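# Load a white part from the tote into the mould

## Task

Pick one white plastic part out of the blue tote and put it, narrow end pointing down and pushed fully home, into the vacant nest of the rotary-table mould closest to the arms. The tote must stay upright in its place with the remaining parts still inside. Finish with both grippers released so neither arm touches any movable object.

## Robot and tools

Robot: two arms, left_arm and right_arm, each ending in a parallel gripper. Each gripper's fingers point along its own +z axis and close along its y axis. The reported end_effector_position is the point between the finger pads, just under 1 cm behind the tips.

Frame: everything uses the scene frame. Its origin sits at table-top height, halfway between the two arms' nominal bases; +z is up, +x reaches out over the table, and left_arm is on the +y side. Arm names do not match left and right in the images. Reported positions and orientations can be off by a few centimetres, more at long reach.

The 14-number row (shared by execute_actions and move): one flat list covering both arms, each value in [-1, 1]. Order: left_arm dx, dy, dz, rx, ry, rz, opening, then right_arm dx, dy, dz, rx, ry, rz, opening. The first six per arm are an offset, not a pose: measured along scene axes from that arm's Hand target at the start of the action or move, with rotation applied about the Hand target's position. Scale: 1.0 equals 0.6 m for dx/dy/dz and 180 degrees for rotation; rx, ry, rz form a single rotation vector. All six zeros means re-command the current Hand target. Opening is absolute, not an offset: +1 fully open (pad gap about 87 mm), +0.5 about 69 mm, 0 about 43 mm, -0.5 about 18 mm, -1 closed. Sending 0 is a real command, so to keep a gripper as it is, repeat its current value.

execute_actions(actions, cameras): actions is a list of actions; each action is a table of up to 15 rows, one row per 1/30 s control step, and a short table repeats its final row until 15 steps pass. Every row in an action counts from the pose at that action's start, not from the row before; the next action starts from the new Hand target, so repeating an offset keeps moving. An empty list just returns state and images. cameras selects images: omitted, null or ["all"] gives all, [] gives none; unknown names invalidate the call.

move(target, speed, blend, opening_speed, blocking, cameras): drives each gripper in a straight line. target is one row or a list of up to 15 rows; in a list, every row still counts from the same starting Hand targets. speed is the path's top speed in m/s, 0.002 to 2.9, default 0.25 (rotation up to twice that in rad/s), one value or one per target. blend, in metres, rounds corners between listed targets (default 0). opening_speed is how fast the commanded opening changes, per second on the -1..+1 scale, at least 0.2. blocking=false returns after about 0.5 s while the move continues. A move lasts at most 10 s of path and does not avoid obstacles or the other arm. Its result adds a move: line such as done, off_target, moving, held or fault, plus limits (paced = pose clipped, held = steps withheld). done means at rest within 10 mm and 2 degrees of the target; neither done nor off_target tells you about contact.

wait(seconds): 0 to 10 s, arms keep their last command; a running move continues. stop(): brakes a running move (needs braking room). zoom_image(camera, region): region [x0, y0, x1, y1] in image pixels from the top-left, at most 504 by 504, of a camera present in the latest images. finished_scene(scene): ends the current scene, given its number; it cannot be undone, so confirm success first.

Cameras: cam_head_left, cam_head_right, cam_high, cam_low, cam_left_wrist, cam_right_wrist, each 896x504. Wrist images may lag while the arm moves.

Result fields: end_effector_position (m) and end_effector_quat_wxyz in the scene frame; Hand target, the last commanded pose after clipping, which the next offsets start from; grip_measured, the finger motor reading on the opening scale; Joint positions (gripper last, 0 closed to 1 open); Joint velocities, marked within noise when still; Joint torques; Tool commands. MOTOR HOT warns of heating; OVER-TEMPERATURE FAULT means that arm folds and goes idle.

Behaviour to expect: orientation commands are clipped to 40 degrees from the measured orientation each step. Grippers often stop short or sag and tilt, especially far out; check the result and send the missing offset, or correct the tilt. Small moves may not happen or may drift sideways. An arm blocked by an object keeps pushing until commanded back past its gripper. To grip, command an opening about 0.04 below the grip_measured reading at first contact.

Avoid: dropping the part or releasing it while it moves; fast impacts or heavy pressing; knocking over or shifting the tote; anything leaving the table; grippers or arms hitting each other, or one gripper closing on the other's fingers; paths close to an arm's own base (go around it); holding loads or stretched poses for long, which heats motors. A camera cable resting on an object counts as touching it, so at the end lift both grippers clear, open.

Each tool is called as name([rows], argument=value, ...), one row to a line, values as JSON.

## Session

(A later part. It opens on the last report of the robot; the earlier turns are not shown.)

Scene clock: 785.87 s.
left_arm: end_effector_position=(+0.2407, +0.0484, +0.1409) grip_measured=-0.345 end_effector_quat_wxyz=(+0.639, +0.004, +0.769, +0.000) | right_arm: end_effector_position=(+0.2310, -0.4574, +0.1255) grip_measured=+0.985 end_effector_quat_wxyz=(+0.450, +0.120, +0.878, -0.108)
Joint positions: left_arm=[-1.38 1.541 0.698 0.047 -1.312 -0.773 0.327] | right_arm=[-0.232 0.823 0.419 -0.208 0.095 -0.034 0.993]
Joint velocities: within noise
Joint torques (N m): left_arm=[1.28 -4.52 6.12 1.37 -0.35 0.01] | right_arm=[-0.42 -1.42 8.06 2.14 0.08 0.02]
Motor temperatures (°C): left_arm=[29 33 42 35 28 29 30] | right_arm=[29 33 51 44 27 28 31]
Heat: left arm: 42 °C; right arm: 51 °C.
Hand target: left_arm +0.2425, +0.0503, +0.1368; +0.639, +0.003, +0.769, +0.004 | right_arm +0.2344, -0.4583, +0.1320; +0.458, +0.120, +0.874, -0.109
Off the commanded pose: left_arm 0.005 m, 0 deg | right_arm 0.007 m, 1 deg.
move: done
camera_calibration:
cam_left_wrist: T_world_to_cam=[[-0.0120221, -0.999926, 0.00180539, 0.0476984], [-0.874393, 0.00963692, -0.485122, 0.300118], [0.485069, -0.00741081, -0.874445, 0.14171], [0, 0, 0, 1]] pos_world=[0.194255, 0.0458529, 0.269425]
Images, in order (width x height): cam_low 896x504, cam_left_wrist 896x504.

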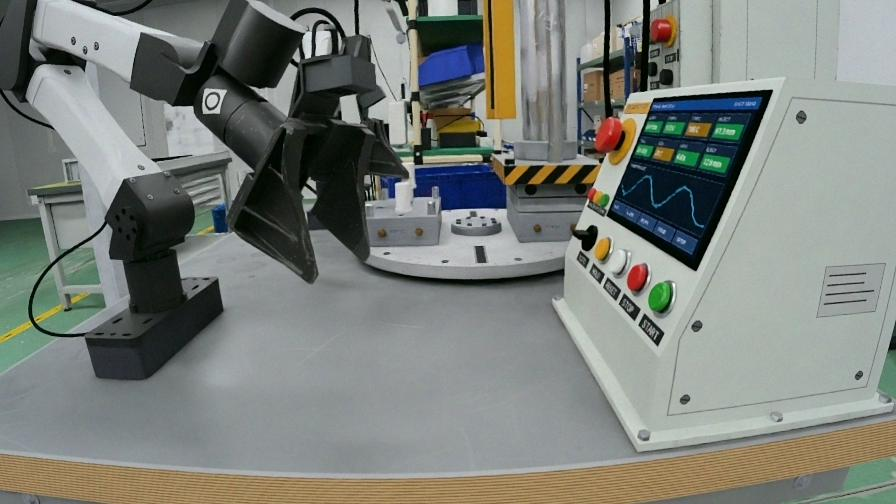

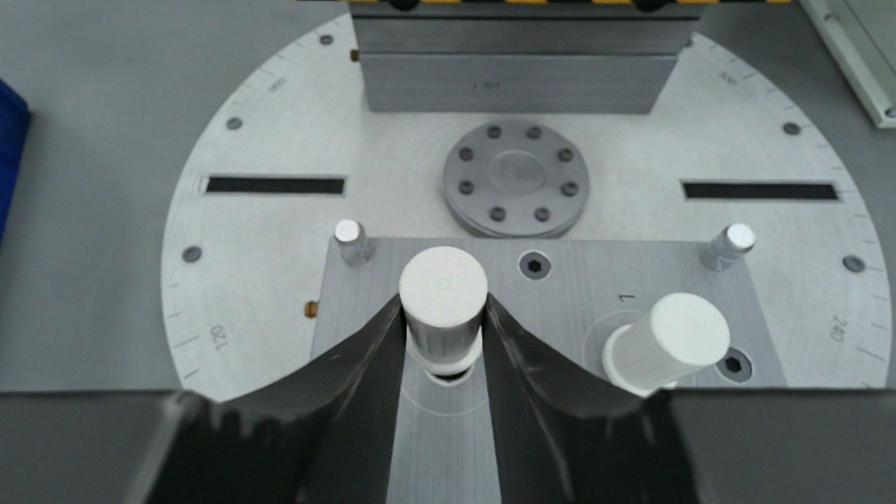

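move([
  [-0.012,-0.015,0.05,0,0,0,-0.75,0,0,0,0,0,0,1],
  [-0.0025,-0.0037,0.02,0,0,0,-0.75,0,0,0,0,0,0,1],
  [-0.0025,-0.0037,0.0,0,0,0,-0.75,0,0,0,0,0,0,1],
], speed=0.05, cameras=["cam_left_wrist","cam_low"])

zoom_image(camera="cam_left_wrist", region=[380, 260, 520, 464])

zoom_image(camera="cam_low", region=[402, 190, 422, 210])

Scene clock: 794.17 s.
left_arm: end_effector_position=(+0.2385, +0.0452, +0.1415) grip_measured=-0.345 end_effector_quat_wxyz=(+0.638, +0.004, +0.770, -0.003) | right_arm: end_effector_position=(+0.2310, -0.4574, +0.1255) grip_measured=+0.985 end_effector_quat_wxyz=(+0.450, +0.120, +0.878, -0.108)
Joint positions: left_arm=[-1.388 1.546 0.711 0.023 -1.312 -0.793 0.327] | right_arm=[-0.232 0.823 0.419 -0.208 0.095 -0.034 0.993]
Joint velocities: within noise
Joint torques (N m): left_arm=[1.35 -4.3 6.09 1.37 -0.4 0.04] | right_arm=[-0.39 -1.36 8.1 2.13 0.09 0.01]
Motor temperatures (°C): left_arm=[29 33 42 34 28 29 30] | right_arm=[29 33 51 44 27 28 31]
Heat: left arm: 42 °C; right arm: 51 °C.
Hand target: left_arm +0.2410, +0.0479, +0.1368; +0.640, +0.003, +0.769, +0.003 | right_arm +0.2344, -0.4583, +0.1320; +0.458, +0.120, +0.874, -0.109
Off the commanded pose: left_arm 0.006 m, 1 deg | right_arm 0.007 m, 1 deg.
move: done
camera_calibration:
cam_left_wrist: T_world_to_cam=[[-0.0167331, -0.99984, 0.00633223, 0.0449178], [-0.875708, 0.0115986, -0.482701, 0.298404], [0.48255, -0.0136223, -0.875762, 0.144286], [0, 0, 0, 1]] pos_world=[0.192442, 0.0434151, 0.270115]
Images, in order (width x height): cam_low 896x504, cam_left_wrist 896x504.

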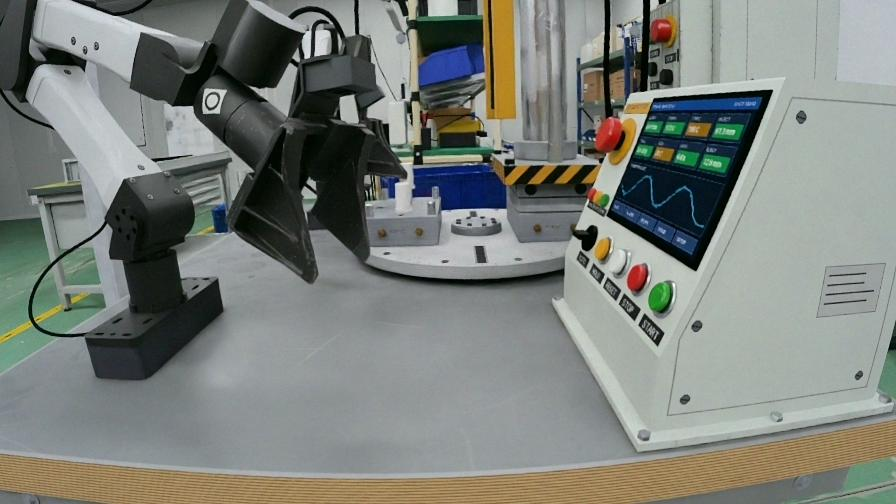

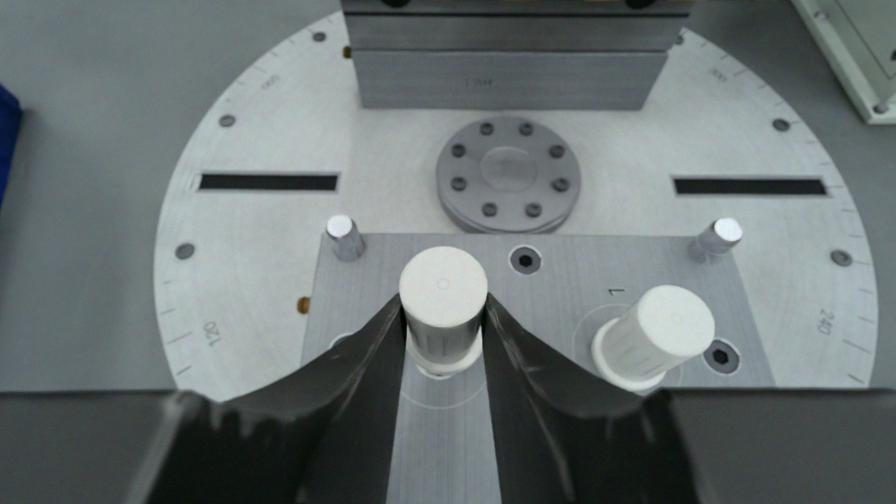

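Scaled by 2.471 from the camera's 896x504 image, which has a finer 1280x720 frame.

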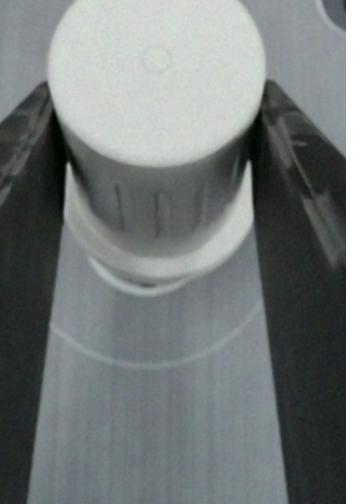

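Scaled by 25.200 from the camera's 896x504 image, which has a finer 1280x720 frame.

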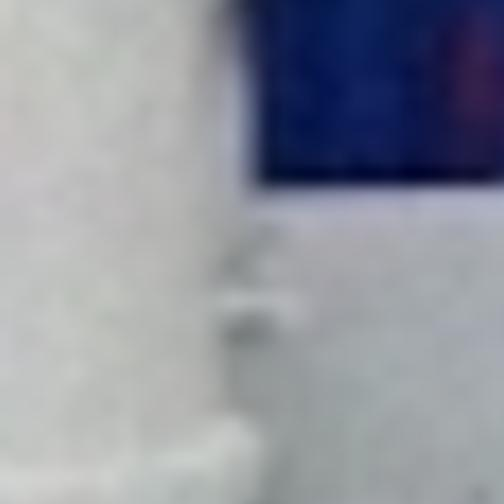

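move([
  [-0.012,-0.015,0.05,0,0,0,-0.75,0,0,0,0,0,0,1],
  [0.0016,0.001,0.02,0,0,0,-0.75,0,0,0,0,0,0,1],
  [0.0016,0.001,0.0,0,0,0,-0.75,0,0,0,0,0,0,1],
], speed=0.05, cameras=["cam_left_wrist","cam_low"])

zoom_image(camera="cam_left_wrist", region=[380, 260, 520, 464])

zoom_image(camera="cam_low", region=[402, 190, 422, 210])

Scene clock: 808.30 s.
left_arm: end_effector_position=(+0.2399, +0.0464, +0.1411) grip_measured=-0.345 end_effector_quat_wxyz=(+0.639, +0.004, +0.769, -0.001) | right_arm: end_effector_position=(+0.2310, -0.4574, +0.1255) grip_measured=+0.985 end_effector_quat_wxyz=(+0.450, +0.120, +0.878, -0.108)
Joint positions: left_arm=[-1.383 1.546 0.706 0.036 -1.312 -0.782 0.327] | right_arm=[-0.232 0.823 0.419 -0.208 0.095 -0.034 0.993]
Joint velocities: within noise
Joint torques (N m): left_arm=[1.26 -4.46 6.12 1.37 -0.38 0.05] | right_arm=[-0.29 -1.24 8.17 2.15 0.06 0]
Motor temperatures (°C): left_arm=[29 34 41 34 28 29 30] | right_arm=[29 33 51 44 27 28 31]
Heat: left arm: 41 °C; right arm: 51 °C.
Hand target: left_arm +0.2419, +0.0486, +0.1368; +0.639, +0.003, +0.769, +0.004 | right_arm +0.2344, -0.4583, +0.1320; +0.458, +0.120, +0.874, -0.109
Off the commanded pose: left_arm 0.005 m, 1 deg | right_arm 0.007 m, 1 deg.
move: done
camera_calibration:
cam_left_wrist: T_world_to_cam=[[-0.0138622, -0.999898, 0.00332235, 0.0459234], [-0.875026, 0.0105229, -0.483961, 0.299469], [0.483877, -0.0096159, -0.875083, 0.142662], [0, 0, 0, 1]] pos_world=[0.193649, 0.0441392, 0.26962]
Images, in order (width x height): cam_low 896x504, cam_left_wrist 896x504.

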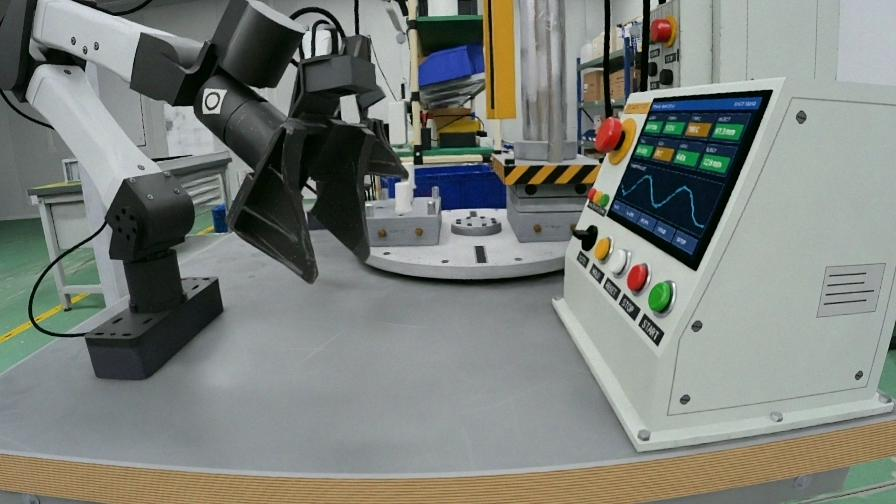

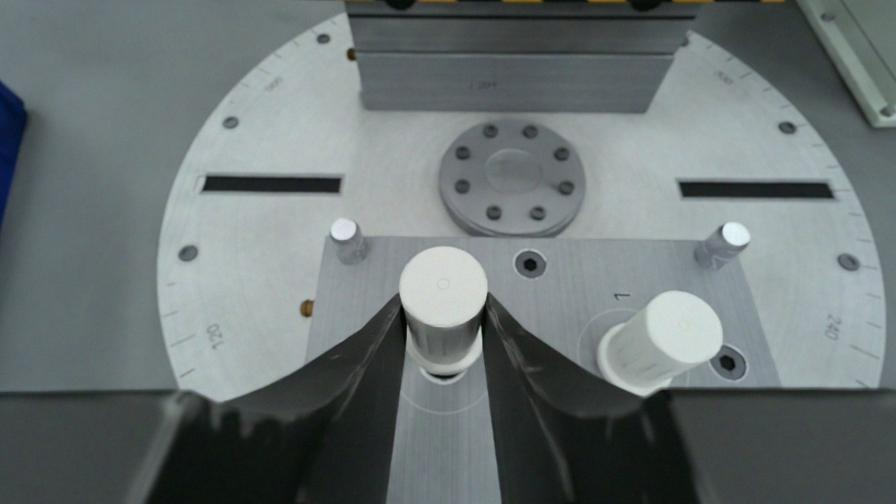

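Scaled by 2.471 from the camera's 896x504 image, which has a finer 1280x720 frame.

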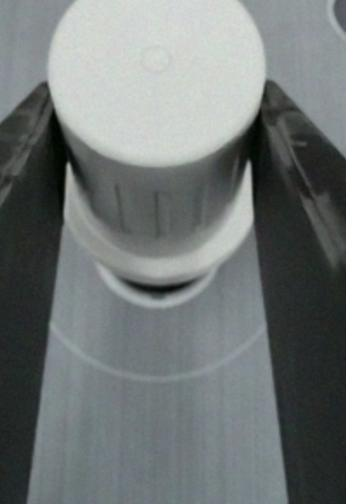

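Scaled by 25.200 from the camera's 896x504 image, which has a finer 1280x720 frame.

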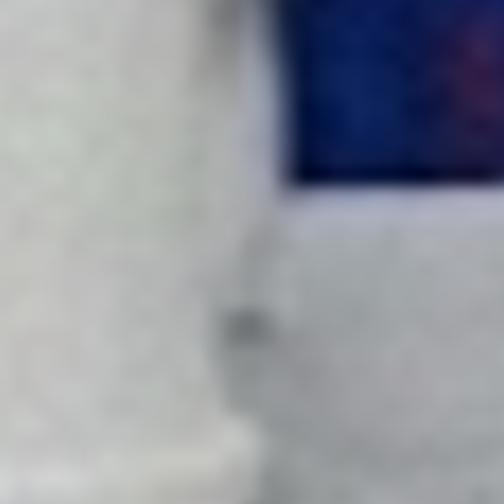

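move([
  [0.0,0.0,-0.009,0,0,0,-0.75,0,0,0,0,0,0,1],
], speed=0.03, cameras=["cam_left_wrist","cam_low"])

zoom_image(camera="cam_left_wrist", region=[380, 260, 520, 464])

zoom_image(camera="cam_low", region=[402, 190, 422, 210])

Scene clock: 814.80 s.
left_arm: end_effector_position=(+0.2399, +0.0464, +0.1366) grip_measured=-0.345 end_effector_quat_wxyz=(+0.639, +0.004, +0.769, -0.001) | right_arm: end_effector_position=(+0.2310, -0.4574, +0.1255) grip_measured=+0.985 end_effector_quat_wxyz=(+0.450, +0.120, +0.878, -0.108)
Joint positions: left_arm=[-1.383 1.558 0.694 0.063 -1.312 -0.781 0.327] | right_arm=[-0.232 0.823 0.419 -0.208 0.095 -0.034 0.993]
Joint velocities: within noise
Joint torques (N m): left_arm=[1.25 -4.27 6.01 1.39 -0.37 0.01] | right_arm=[-0.29 -1.22 8.17 2.14 0.06 -0.01]
Motor temperatures (°C): left_arm=[29 34 41 34 28 29 30] | right_arm=[29 33 51 45 27 28 31]
Heat: left arm: 41 °C; right arm: 51 °C.
Hand target: left_arm +0.2419, +0.0485, +0.1314; +0.640, +0.003, +0.769, +0.003 | right_arm +0.2344, -0.4583, +0.1320; +0.458, +0.120, +0.874, -0.109
Off the commanded pose: left_arm 0.006 m, 1 deg | right_arm 0.007 m, 1 deg.
move: done
camera_calibration:
cam_left_wrist: T_world_to_cam=[[-0.0141123, -0.999887, 0.00522837, 0.0457705], [-0.874698, 0.00981159, -0.484568, 0.297286], [0.484462, -0.0114116, -0.874738, 0.138564], [0, 0, 0, 1]] pos_world=[0.193552, 0.0444297, 0.265023]
Images, in order (width x height): cam_low 896x504, cam_left_wrist 896x504.

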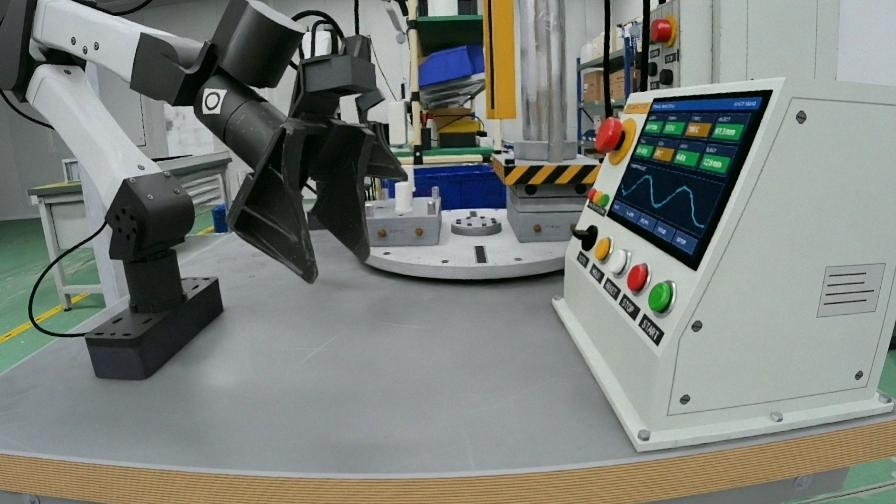

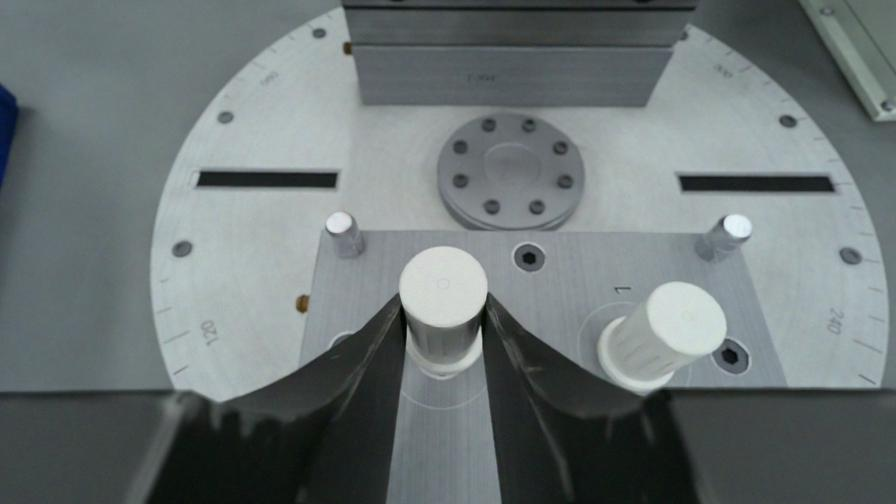

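Scaled by 2.471 from the camera's 896x504 image, which has a finer 1280x720 frame.

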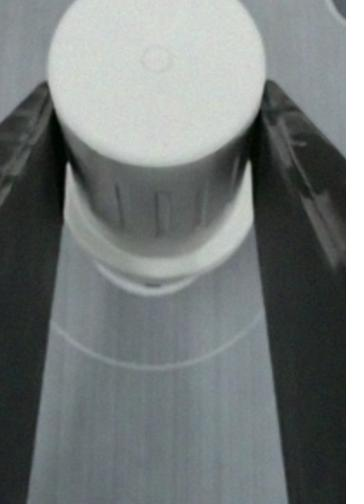

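Scaled by 25.200 from the camera's 896x504 image, which has a finer 1280x720 frame.

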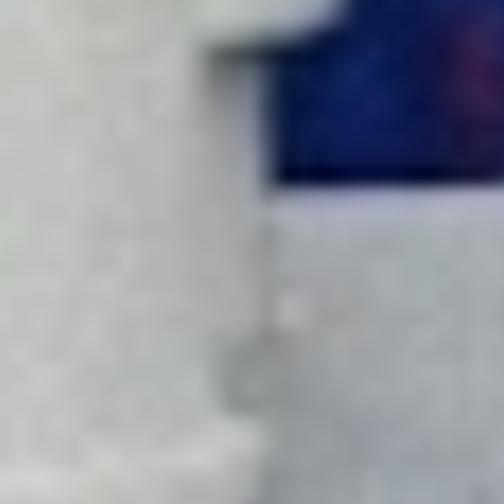

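move([
  [0.0,0.0,-0.011,0,0,0,-0.75,0,0,0,0,0,0,1],
], speed=0.03, cameras=["cam_left_wrist","cam_low"])

zoom_image(camera="cam_left_wrist", region=[380, 260, 520, 464])

zoom_image(camera="cam_low", region=[390, 160, 430, 220])

Scene clock: 824.60 s.
left_arm: end_effector_position=(+0.2408, +0.0473, +0.1355) grip_measured=-0.345 end_effector_quat_wxyz=(+0.643, +0.000, +0.766, +0.000) | right_arm: end_effector_position=(+0.2310, -0.4574, +0.1255) grip_measured=+0.985 end_effector_quat_wxyz=(+0.450, +0.120, +0.878, -0.108)
Joint positions: left_arm=[-1.383 1.566 0.685 0.093 -1.326 -0.773 0.327] | right_arm=[-0.232 0.823 0.419 -0.208 0.095 -0.034 0.993]
Joint velocities: within noise
Joint torques (N m): left_arm=[1.22 -3.58 5.49 1.37 -0.24 -0.08] | right_arm=[-0.36 -1.29 8.12 2.13 0.08 0.03]
Motor temperatures (°C): left_arm=[29 34 41 34 28 29 30] | right_arm=[29 33 51 45 27 28 31]
Heat: left arm: 41 °C; right arm: 51 °C.
Hand target: left_arm +0.2419, +0.0486, +0.1248; +0.640, +0.003, +0.769, +0.004 | right_arm +0.2344, -0.4583, +0.1320; +0.458, +0.120, +0.874, -0.109
Off the commanded pose: left_arm 0.011 m, 1 deg | right_arm 0.007 m, 1 deg.
move: off_target (left_arm)
camera_calibration:
cam_left_wrist: T_world_to_cam=[[-0.00630345, -0.999954, 0.00718681, 0.0444713], [-0.869149, 0.00192451, -0.494546, 0.29796], [0.49451, -0.00936376, -0.869122, 0.133965], [0, 0, 0, 1]] pos_world=[0.193005, 0.0451502, 0.263467]
Images, in order (width x height): cam_low 896x504, cam_left_wrist 896x504.

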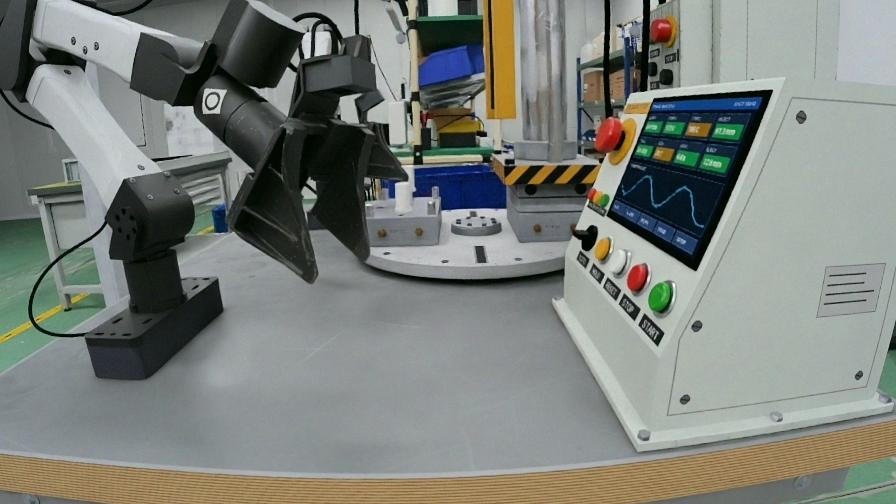

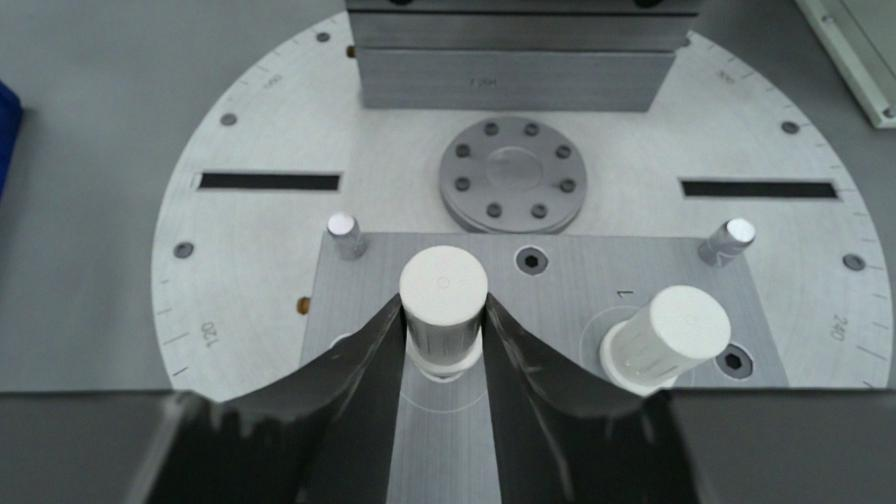

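Scaled by 2.471 from the camera's 896x504 image, which has a finer 1280x720 frame.

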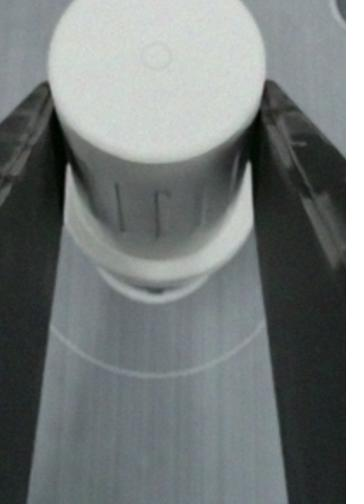

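Scaled by 8.400 from the camera's 896x504 image, which has a finer 1280x720 frame.

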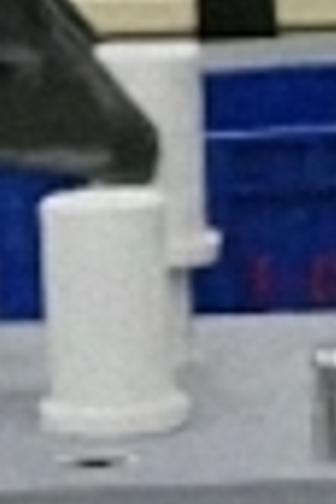

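move([
  [-0.015,-0.012,0.06,0,-0.0178,0,-0.75,0,0,0,0,0,0,1],
  [-0.0055,0.0,0.035,0,-0.0178,0,-0.75,0,0,0,0,0,0,1],
  [-0.0055,0.0,0.021,0,-0.0178,0,-0.75,0,0,0,0,0,0,1],
], speed=0.05, cameras=["cam_left_wrist","cam_low"])

zoom_image(camera="cam_left_wrist", region=[380, 260, 520, 464])

zoom_image(camera="cam_low", region=[390, 160, 430, 220])

Scene clock: 837.07 s.
left_arm: end_effector_position=(+0.2359, +0.0443, +0.1395) grip_measured=-0.345 end_effector_quat_wxyz=(+0.657, +0.008, +0.754, -0.003) | right_arm: end_effector_position=(+0.2310, -0.4574, +0.1255) grip_measured=+0.985 end_effector_quat_wxyz=(+0.450, +0.120, +0.878, -0.108)
Joint positions: left_arm=[-1.41 1.566 0.653 0.21 -1.356 -0.686 0.327] | right_arm=[-0.232 0.823 0.419 -0.208 0.095 -0.034 0.993]
Joint velocities: within noise
Joint torques (N m): left_arm=[1.31 -4.67 5.87 1.41 -0.46 0.05] | right_arm=[-0.25 -1.31 8.12 2.15 0.11 0]
Motor temperatures (°C): left_arm=[29 33 42 34 28 29 30] | right_arm=[29 33 52 45 27 28 31]
Heat: left arm: 42 °C; right arm: 52 °C.
Hand target: left_arm +0.2386, +0.0486, +0.1374; +0.661, +0.003, +0.751, +0.004 | right_arm +0.2344, -0.4583, +0.1320; +0.458, +0.120, +0.874, -0.109
Off the commanded pose: left_arm 0.005 m, 1 deg | right_arm 0.007 m, 1 deg.
move: done
camera_calibration:
cam_left_wrist: T_world_to_cam=[[-0.023755, -0.999716, 0.00177301, 0.046284], [-0.851205, 0.0192959, -0.524478, 0.294862], [0.524295, -0.0139682, -0.851422, 0.130528], [0, 0, 0, 1]] pos_world=[0.183652, 0.0424045, 0.265701]
Images, in order (width x height): cam_low 896x504, cam_left_wrist 896x504.

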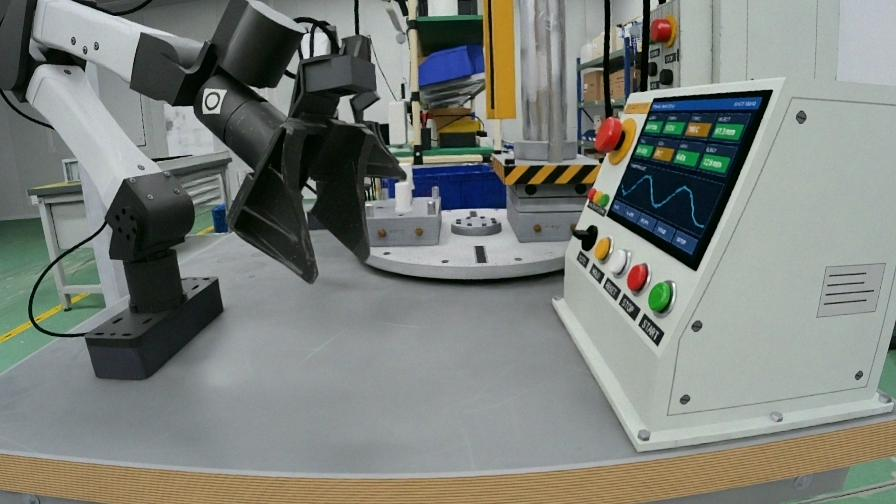

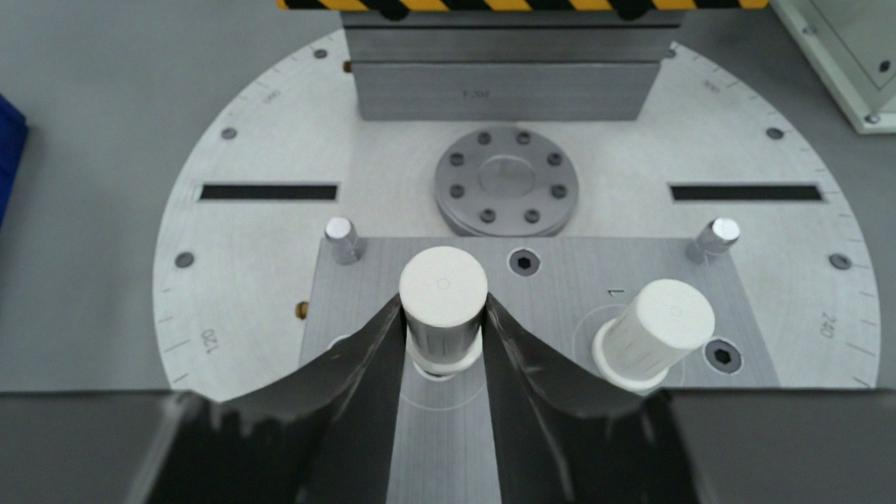

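Scaled by 2.471 from the camera's 896x504 image, which has a finer 1280x720 frame.

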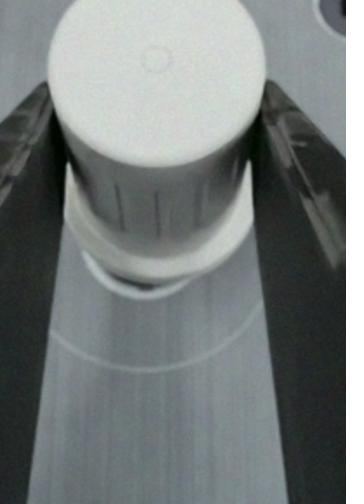

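Scaled by 8.400 from the camera's 896x504 image, which has a finer 1280x720 frame.

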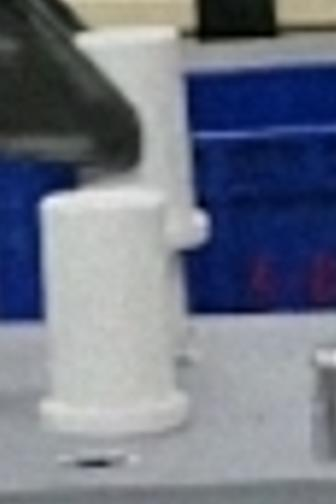

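move([
  [-0.015,-0.012,0.04,0,0,0,-0.75,0,0,0,0,0,0,1],
  [0.0005,0.0042,0.015,0,0,0,-0.75,0,0,0,0,0,0,1],
  [0.0005,0.0042,0.003,0,0,0,-0.75,0,0,0,0,0,0,1],
], speed=0.05, cameras=["cam_left_wrist","cam_low"])

zoom_image(camera="cam_left_wrist", region=[380, 260, 520, 464])

zoom_image(camera="cam_low", region=[390, 160, 430, 220])

Scene clock: 847.57 s.
left_arm: end_effector_position=(+0.2371, +0.0488, +0.1405) grip_measured=-0.345 end_effector_quat_wxyz=(+0.659, +0.007, +0.752, +0.004) | right_arm: end_effector_position=(+0.2310, -0.4574, +0.1255) grip_measured=+0.985 end_effector_quat_wxyz=(+0.450, +0.120, +0.878, -0.108)
Joint positions: left_arm=[-1.406 1.56 0.645 0.212 -1.367 -0.677 0.327] | right_arm=[-0.232 0.823 0.419 -0.208 0.095 -0.034 0.993]
Joint velocities: within noise
Joint torques (N m): left_arm=[1.22 -5.2 5.89 1.42 -0.33 0.04] | right_arm=[-0.39 -1.22 8.12 2.14 0.09 0.02]
Motor temperatures (°C): left_arm=[29 33 42 35 28 29 30] | right_arm=[29 33 52 45 27 28 31]
Heat: left arm: 42 °C; right arm: 52 °C.
Hand target: left_arm +0.2389, +0.0511, +0.1392; +0.661, +0.003, +0.751, +0.004 | right_arm +0.2344, -0.4583, +0.1320; +0.458, +0.120, +0.874, -0.109
Off the commanded pose: left_arm 0.003 m, 1 deg | right_arm 0.007 m, 1 deg.
move: done
camera_calibration:
cam_left_wrist: T_world_to_cam=[[-0.0127602, -0.999891, -0.00747053, 0.0495182], [-0.847442, 0.0147796, -0.530682, 0.296501], [0.530734, -0.000440744, -0.847538, 0.128148], [0, 0, 0, 1]] pos_world=[0.183887, 0.0451871, 0.266328]
Images, in order (width x height): cam_low 896x504, cam_left_wrist 896x504.

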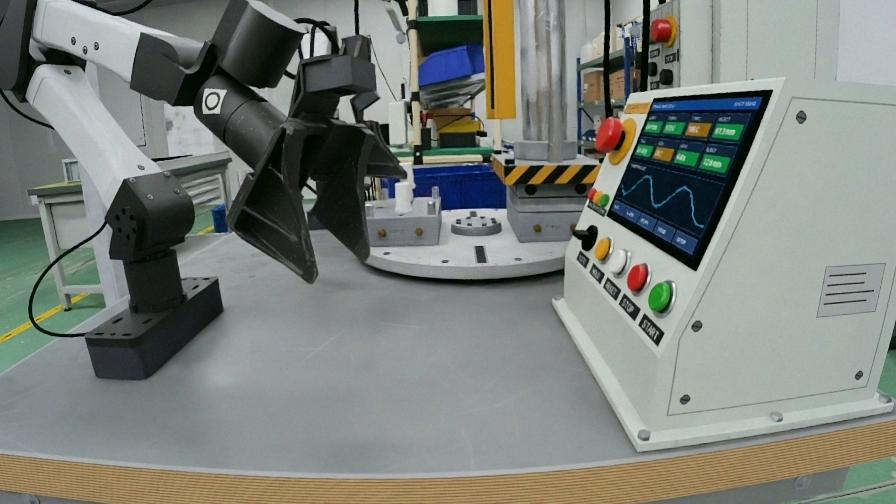

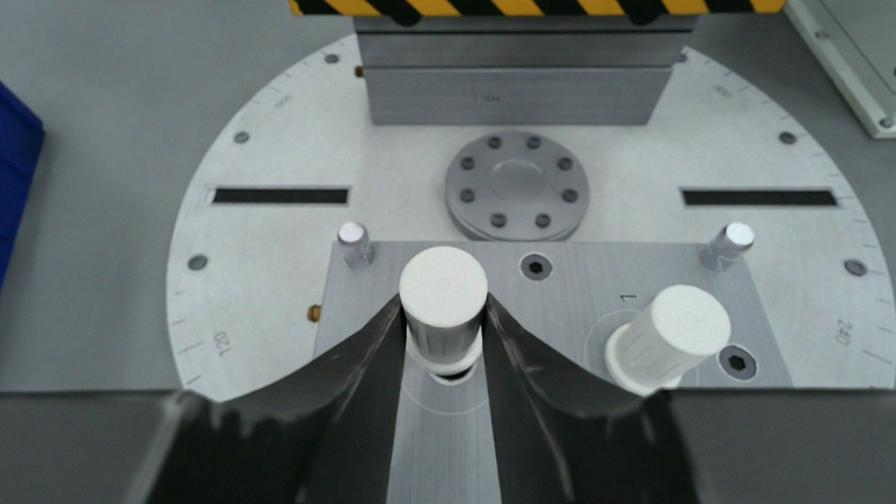

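Scaled by 2.471 from the camera's 896x504 image, which has a finer 1280x720 frame.

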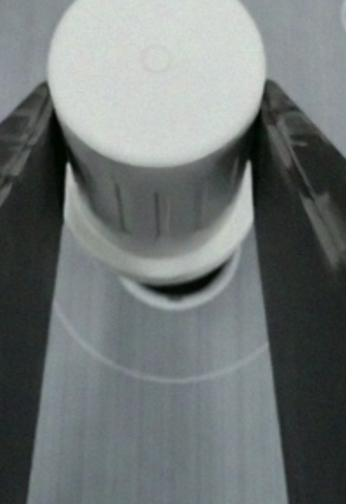

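Scaled by 8.400 from the camera's 896x504 image, which has a finer 1280x720 frame.

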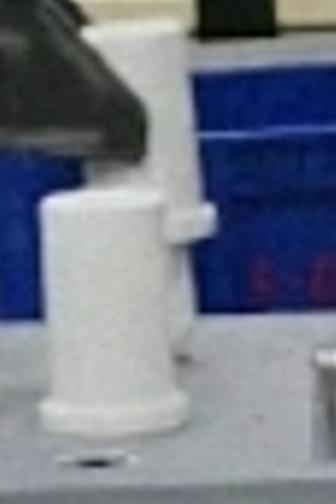

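move([
  [-0.015,-0.012,0.04,0,0.002,0,-0.75,0,0,0,0,0,0,1],
  [-0.0002,-0.0025,0.01,0,0.002,0,-0.75,0,0,0,0,0,0,1],
  [-0.0002,-0.0025,-0.003,0,0.002,0,-0.75,0,0,0,0,0,0,1],
], speed=0.05, cameras=["cam_left_wrist","cam_low"])

zoom_image(camera="cam_left_wrist", region=[380, 260, 520, 464])

zoom_image(camera="cam_low", region=[390, 160, 430, 220])

Scene clock: 859.13 s.
left_arm: end_effector_position=(+0.2370, +0.0477, +0.1426) grip_measured=-0.345 end_effector_quat_wxyz=(+0.659, +0.002, +0.752, +0.000) | right_arm: end_effector_position=(+0.2310, -0.4574, +0.1255) grip_measured=+0.985 end_effector_quat_wxyz=(+0.450, +0.120, +0.878, -0.108)
Joint positions: left_arm=[-1.406 1.555 0.655 0.189 -1.366 -0.698 0.327] | right_arm=[-0.232 0.823 0.419 -0.208 0.095 -0.034 0.993]
Joint velocities: within noise
Joint torques (N m): left_arm=[1.31 -4.26 5.93 1.4 -0.3 0.04] | right_arm=[-0.35 -1.26 8.17 2.12 0.11 0.02]
Motor temperatures (°C): left_arm=[29 33 42 35 28 29 30] | right_arm=[29 33 52 45 27 28 31]
Heat: left arm: 42 °C; right arm: 52 °C.
Hand target: left_arm +0.2388, +0.0496, +0.1374; +0.658, +0.003, +0.753, +0.004 | right_arm +0.2344, -0.4583, +0.1320; +0.458, +0.120, +0.874, -0.109
Off the commanded pose: left_arm 0.006 m, 0 deg | right_arm 0.007 m, 1 deg.
move: done
camera_calibration:
cam_left_wrist: T_world_to_cam=[[-0.0108714, -0.999928, 0.00511485, 0.0462649], [-0.848577, 0.00651973, -0.529032, 0.298017], [0.528961, -0.0100916, -0.848586, 0.13104], [0, 0, 0, 1]] pos_world=[0.184079, 0.045641, 0.268623]
Images, in order (width x height): cam_low 896x504, cam_left_wrist 896x504.

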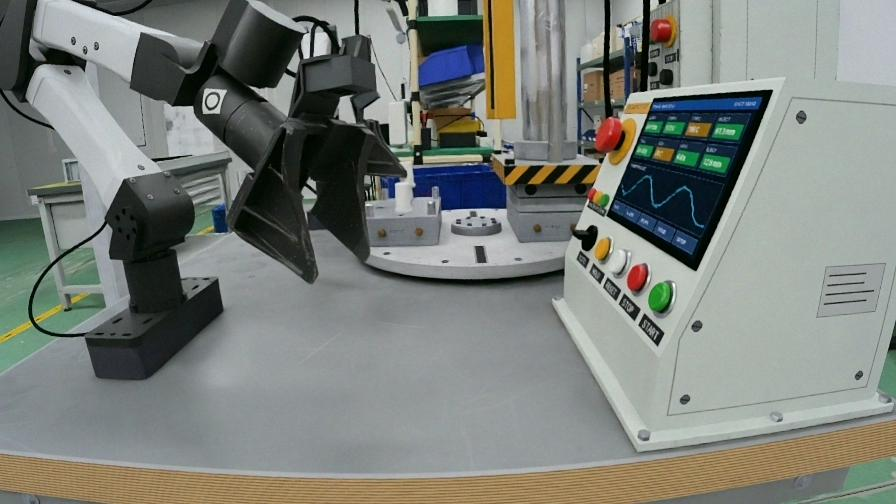

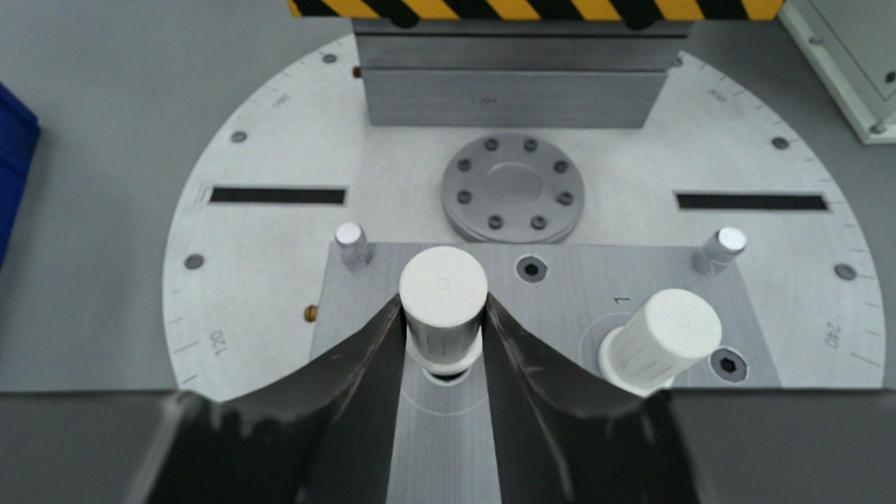

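Scaled by 2.471 from the camera's 896x504 image, which has a finer 1280x720 frame.

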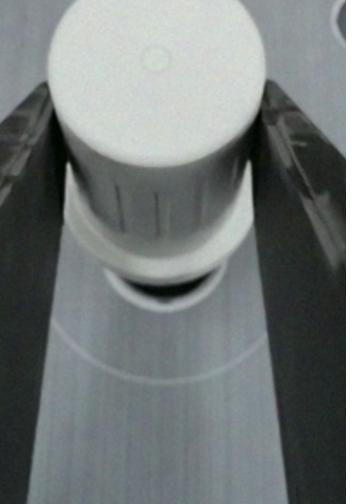

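Scaled by 8.400 from the camera's 896x504 image, which has a finer 1280x720 frame.

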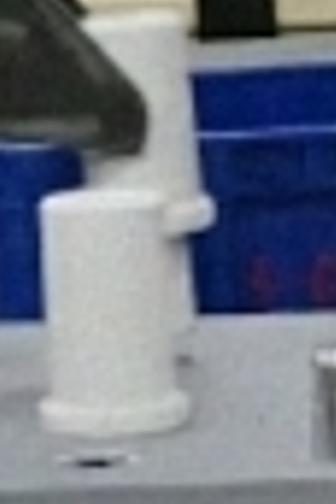

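move([
  [-0.017,-0.016,0.04,0,0,0,-0.75,0,0,0,0,0,0,1],
  [-0.001,-0.0014,0.01,0,0,0,-0.75,0,0,0,0,0,0,1],
  [-0.001,-0.0014,-0.007,0,0,0,-0.75,0,0,0,0,0,0,1],
], speed=0.05, cameras=["cam_left_wrist","cam_low"])

zoom_image(camera="cam_left_wrist", region=[380, 260, 520, 464])

zoom_image(camera="cam_low", region=[390, 160, 430, 220])

Scene clock: 873.77 s.
left_arm: end_effector_position=(+0.2364, +0.0466, +0.1387) grip_measured=-0.345 end_effector_quat_wxyz=(+0.658, +0.002, +0.753, -0.001) | right_arm: end_effector_position=(+0.2310, -0.4574, +0.1255) grip_measured=+0.985 end_effector_quat_wxyz=(+0.450, +0.120, +0.878, -0.108)
Joint positions: left_arm=[-1.409 1.569 0.652 0.198 -1.367 -0.709 0.327] | right_arm=[-0.232 0.823 0.419 -0.208 0.095 -0.034 0.993]
Joint velocities: within noise
Joint torques (N m): left_arm=[1.25 -4.21 5.86 1.42 -0.32 0.03] | right_arm=[-0.29 -1.21 8.12 2.15 0.08 0.02]
Motor temperatures (°C): left_arm=[29 33 41 35 28 29 31] | right_arm=[29 33 52 45 27 28 31]
Heat: left arm: 41 °C; right arm: 52 °C.
Hand target: left_arm +0.2381, +0.0487, +0.1332; +0.658, +0.003, +0.753, +0.003 | right_arm +0.2344, -0.4583, +0.1320; +0.458, +0.120, +0.874, -0.109
Off the commanded pose: left_arm 0.006 m, 1 deg | right_arm 0.007 m, 1 deg.
move: done
camera_calibration:
cam_left_wrist: T_world_to_cam=[[-0.0115728, -0.999908, 0.00703709, 0.0450882], [-0.848998, 0.00610774, -0.528361, 0.295396], [0.528269, -0.0120891, -0.848991, 0.128225], [0, 0, 0, 1]] pos_world=[0.183575, 0.04483, 0.26462]
Images, in order (width x height): cam_low 896x504, cam_left_wrist 896x504.

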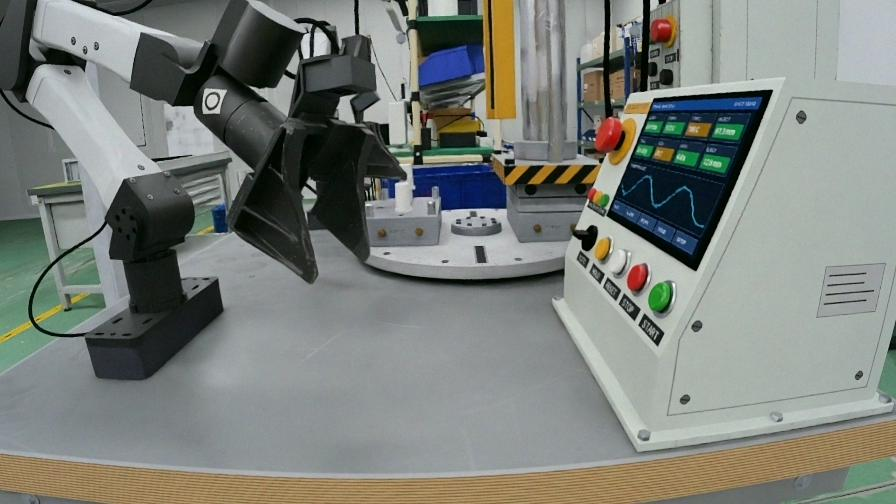

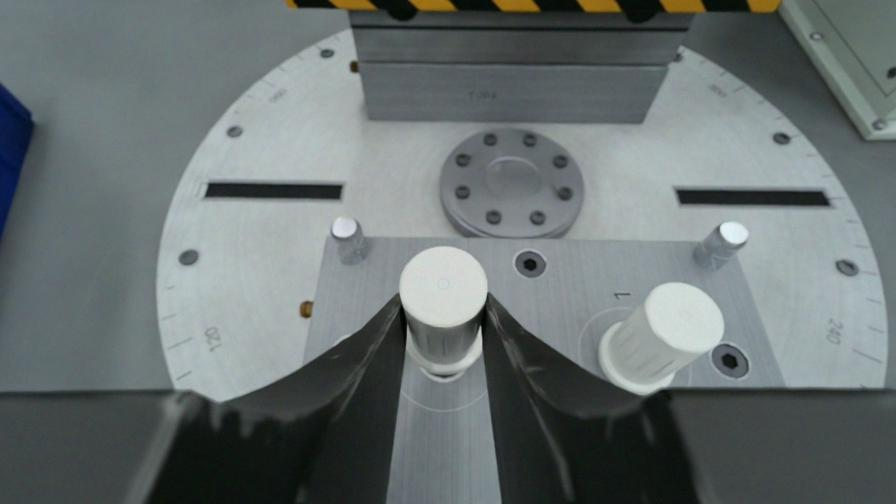

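Scaled by 2.471 from the camera's 896x504 image, which has a finer 1280x720 frame.

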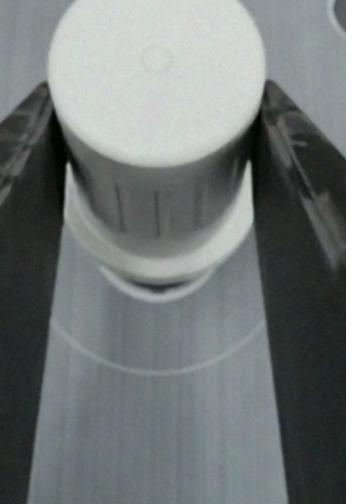

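Scaled by 8.400 from the camera's 896x504 image, which has a finer 1280x720 frame.

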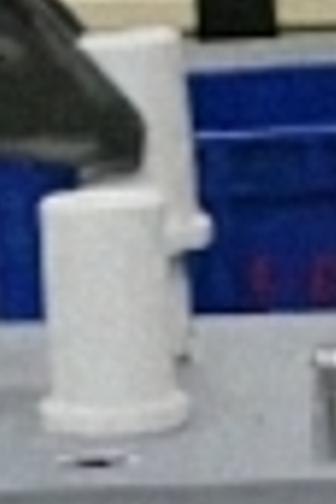

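move(target=[0.0,0.0,-0.015,0,0,0,-0.75,0,0,0,0,0,0,1], speed=0.03, cameras=["cam_left_wrist","cam_low"])

zoom_image(camera="cam_left_wrist", region=[380, 260, 520, 464])

zoom_image(camera="cam_low", region=[390, 160, 430, 220])

Scene clock: 879.23 s.
left_arm: end_effector_position=(+0.2364, +0.0466, +0.1293) grip_measured=-0.345 end_effector_quat_wxyz=(+0.658, +0.003, +0.753, -0.001) | right_arm: end_effector_position=(+0.2310, -0.4574, +0.1255) grip_measured=+0.985 end_effector_quat_wxyz=(+0.450, +0.120, +0.878, -0.108)
Joint positions: left_arm=[-1.409 1.599 0.634 0.245 -1.367 -0.706 0.327] | right_arm=[-0.232 0.823 0.419 -0.208 0.095 -0.034 0.993]
Joint velocities: within noise
Joint torques (N m): left_arm=[1.24 -4.31 5.67 1.42 -0.32 0.04] | right_arm=[-0.31 -1.32 8.03 2.14 0.11 0.01]
Motor temperatures (°C): left_arm=[29 33 41 35 28 29 31] | right_arm=[29 33 52 45 27 28 31]
Heat: left arm: 41 °C; right arm: 52 °C.
Hand target: left_arm +0.2381, +0.0487, +0.1242; +0.658, +0.003, +0.753, +0.004 | right_arm +0.2344, -0.4583, +0.1320; +0.458, +0.120, +0.874, -0.109
Off the commanded pose: left_arm 0.006 m, 0 deg | right_arm 0.007 m, 1 deg.
move: done
camera_calibration:
cam_left_wrist: T_world_to_cam=[[-0.0121969, -0.999916, 0.00442752, 0.0455435], [-0.84914, 0.00801932, -0.528107, 0.290359], [0.528027, -0.0102008, -0.849166, 0.120329], [0, 0, 0, 1]] pos_world=[0.183574, 0.0444387, 0.255318]
Images, in order (width x height): cam_low 896x504, cam_left_wrist 896x504.

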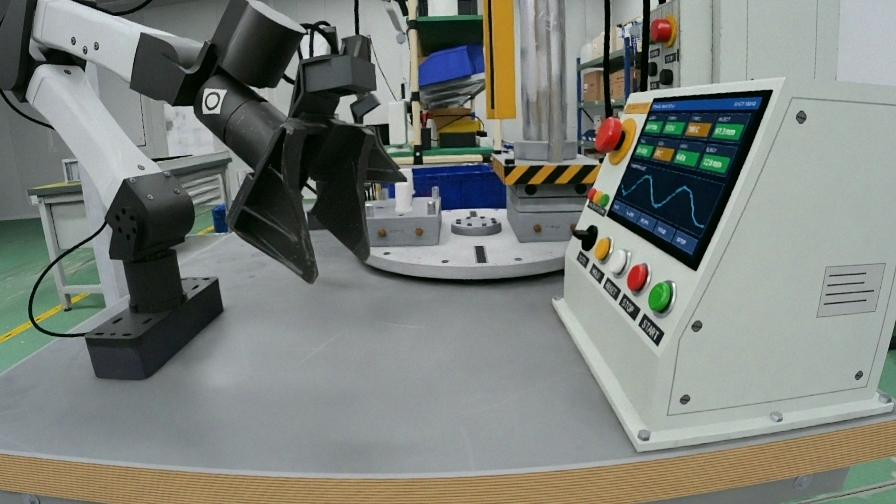

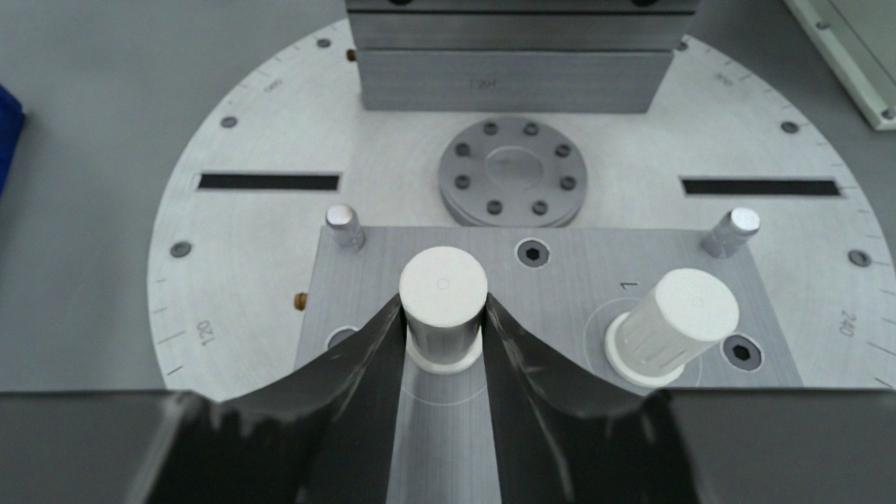

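Scaled by 2.471 from the camera's 896x504 image, which has a finer 1280x720 frame.

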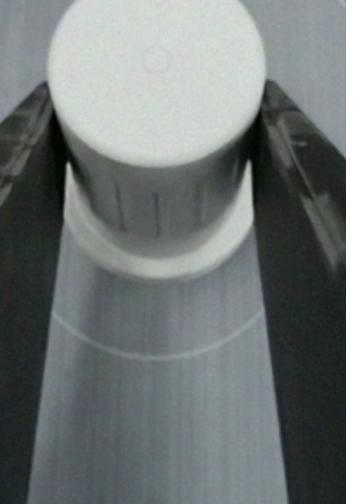

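Scaled by 8.400 from the camera's 896x504 image, which has a finer 1280x720 frame.

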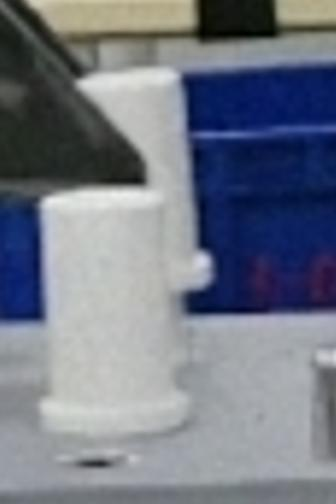

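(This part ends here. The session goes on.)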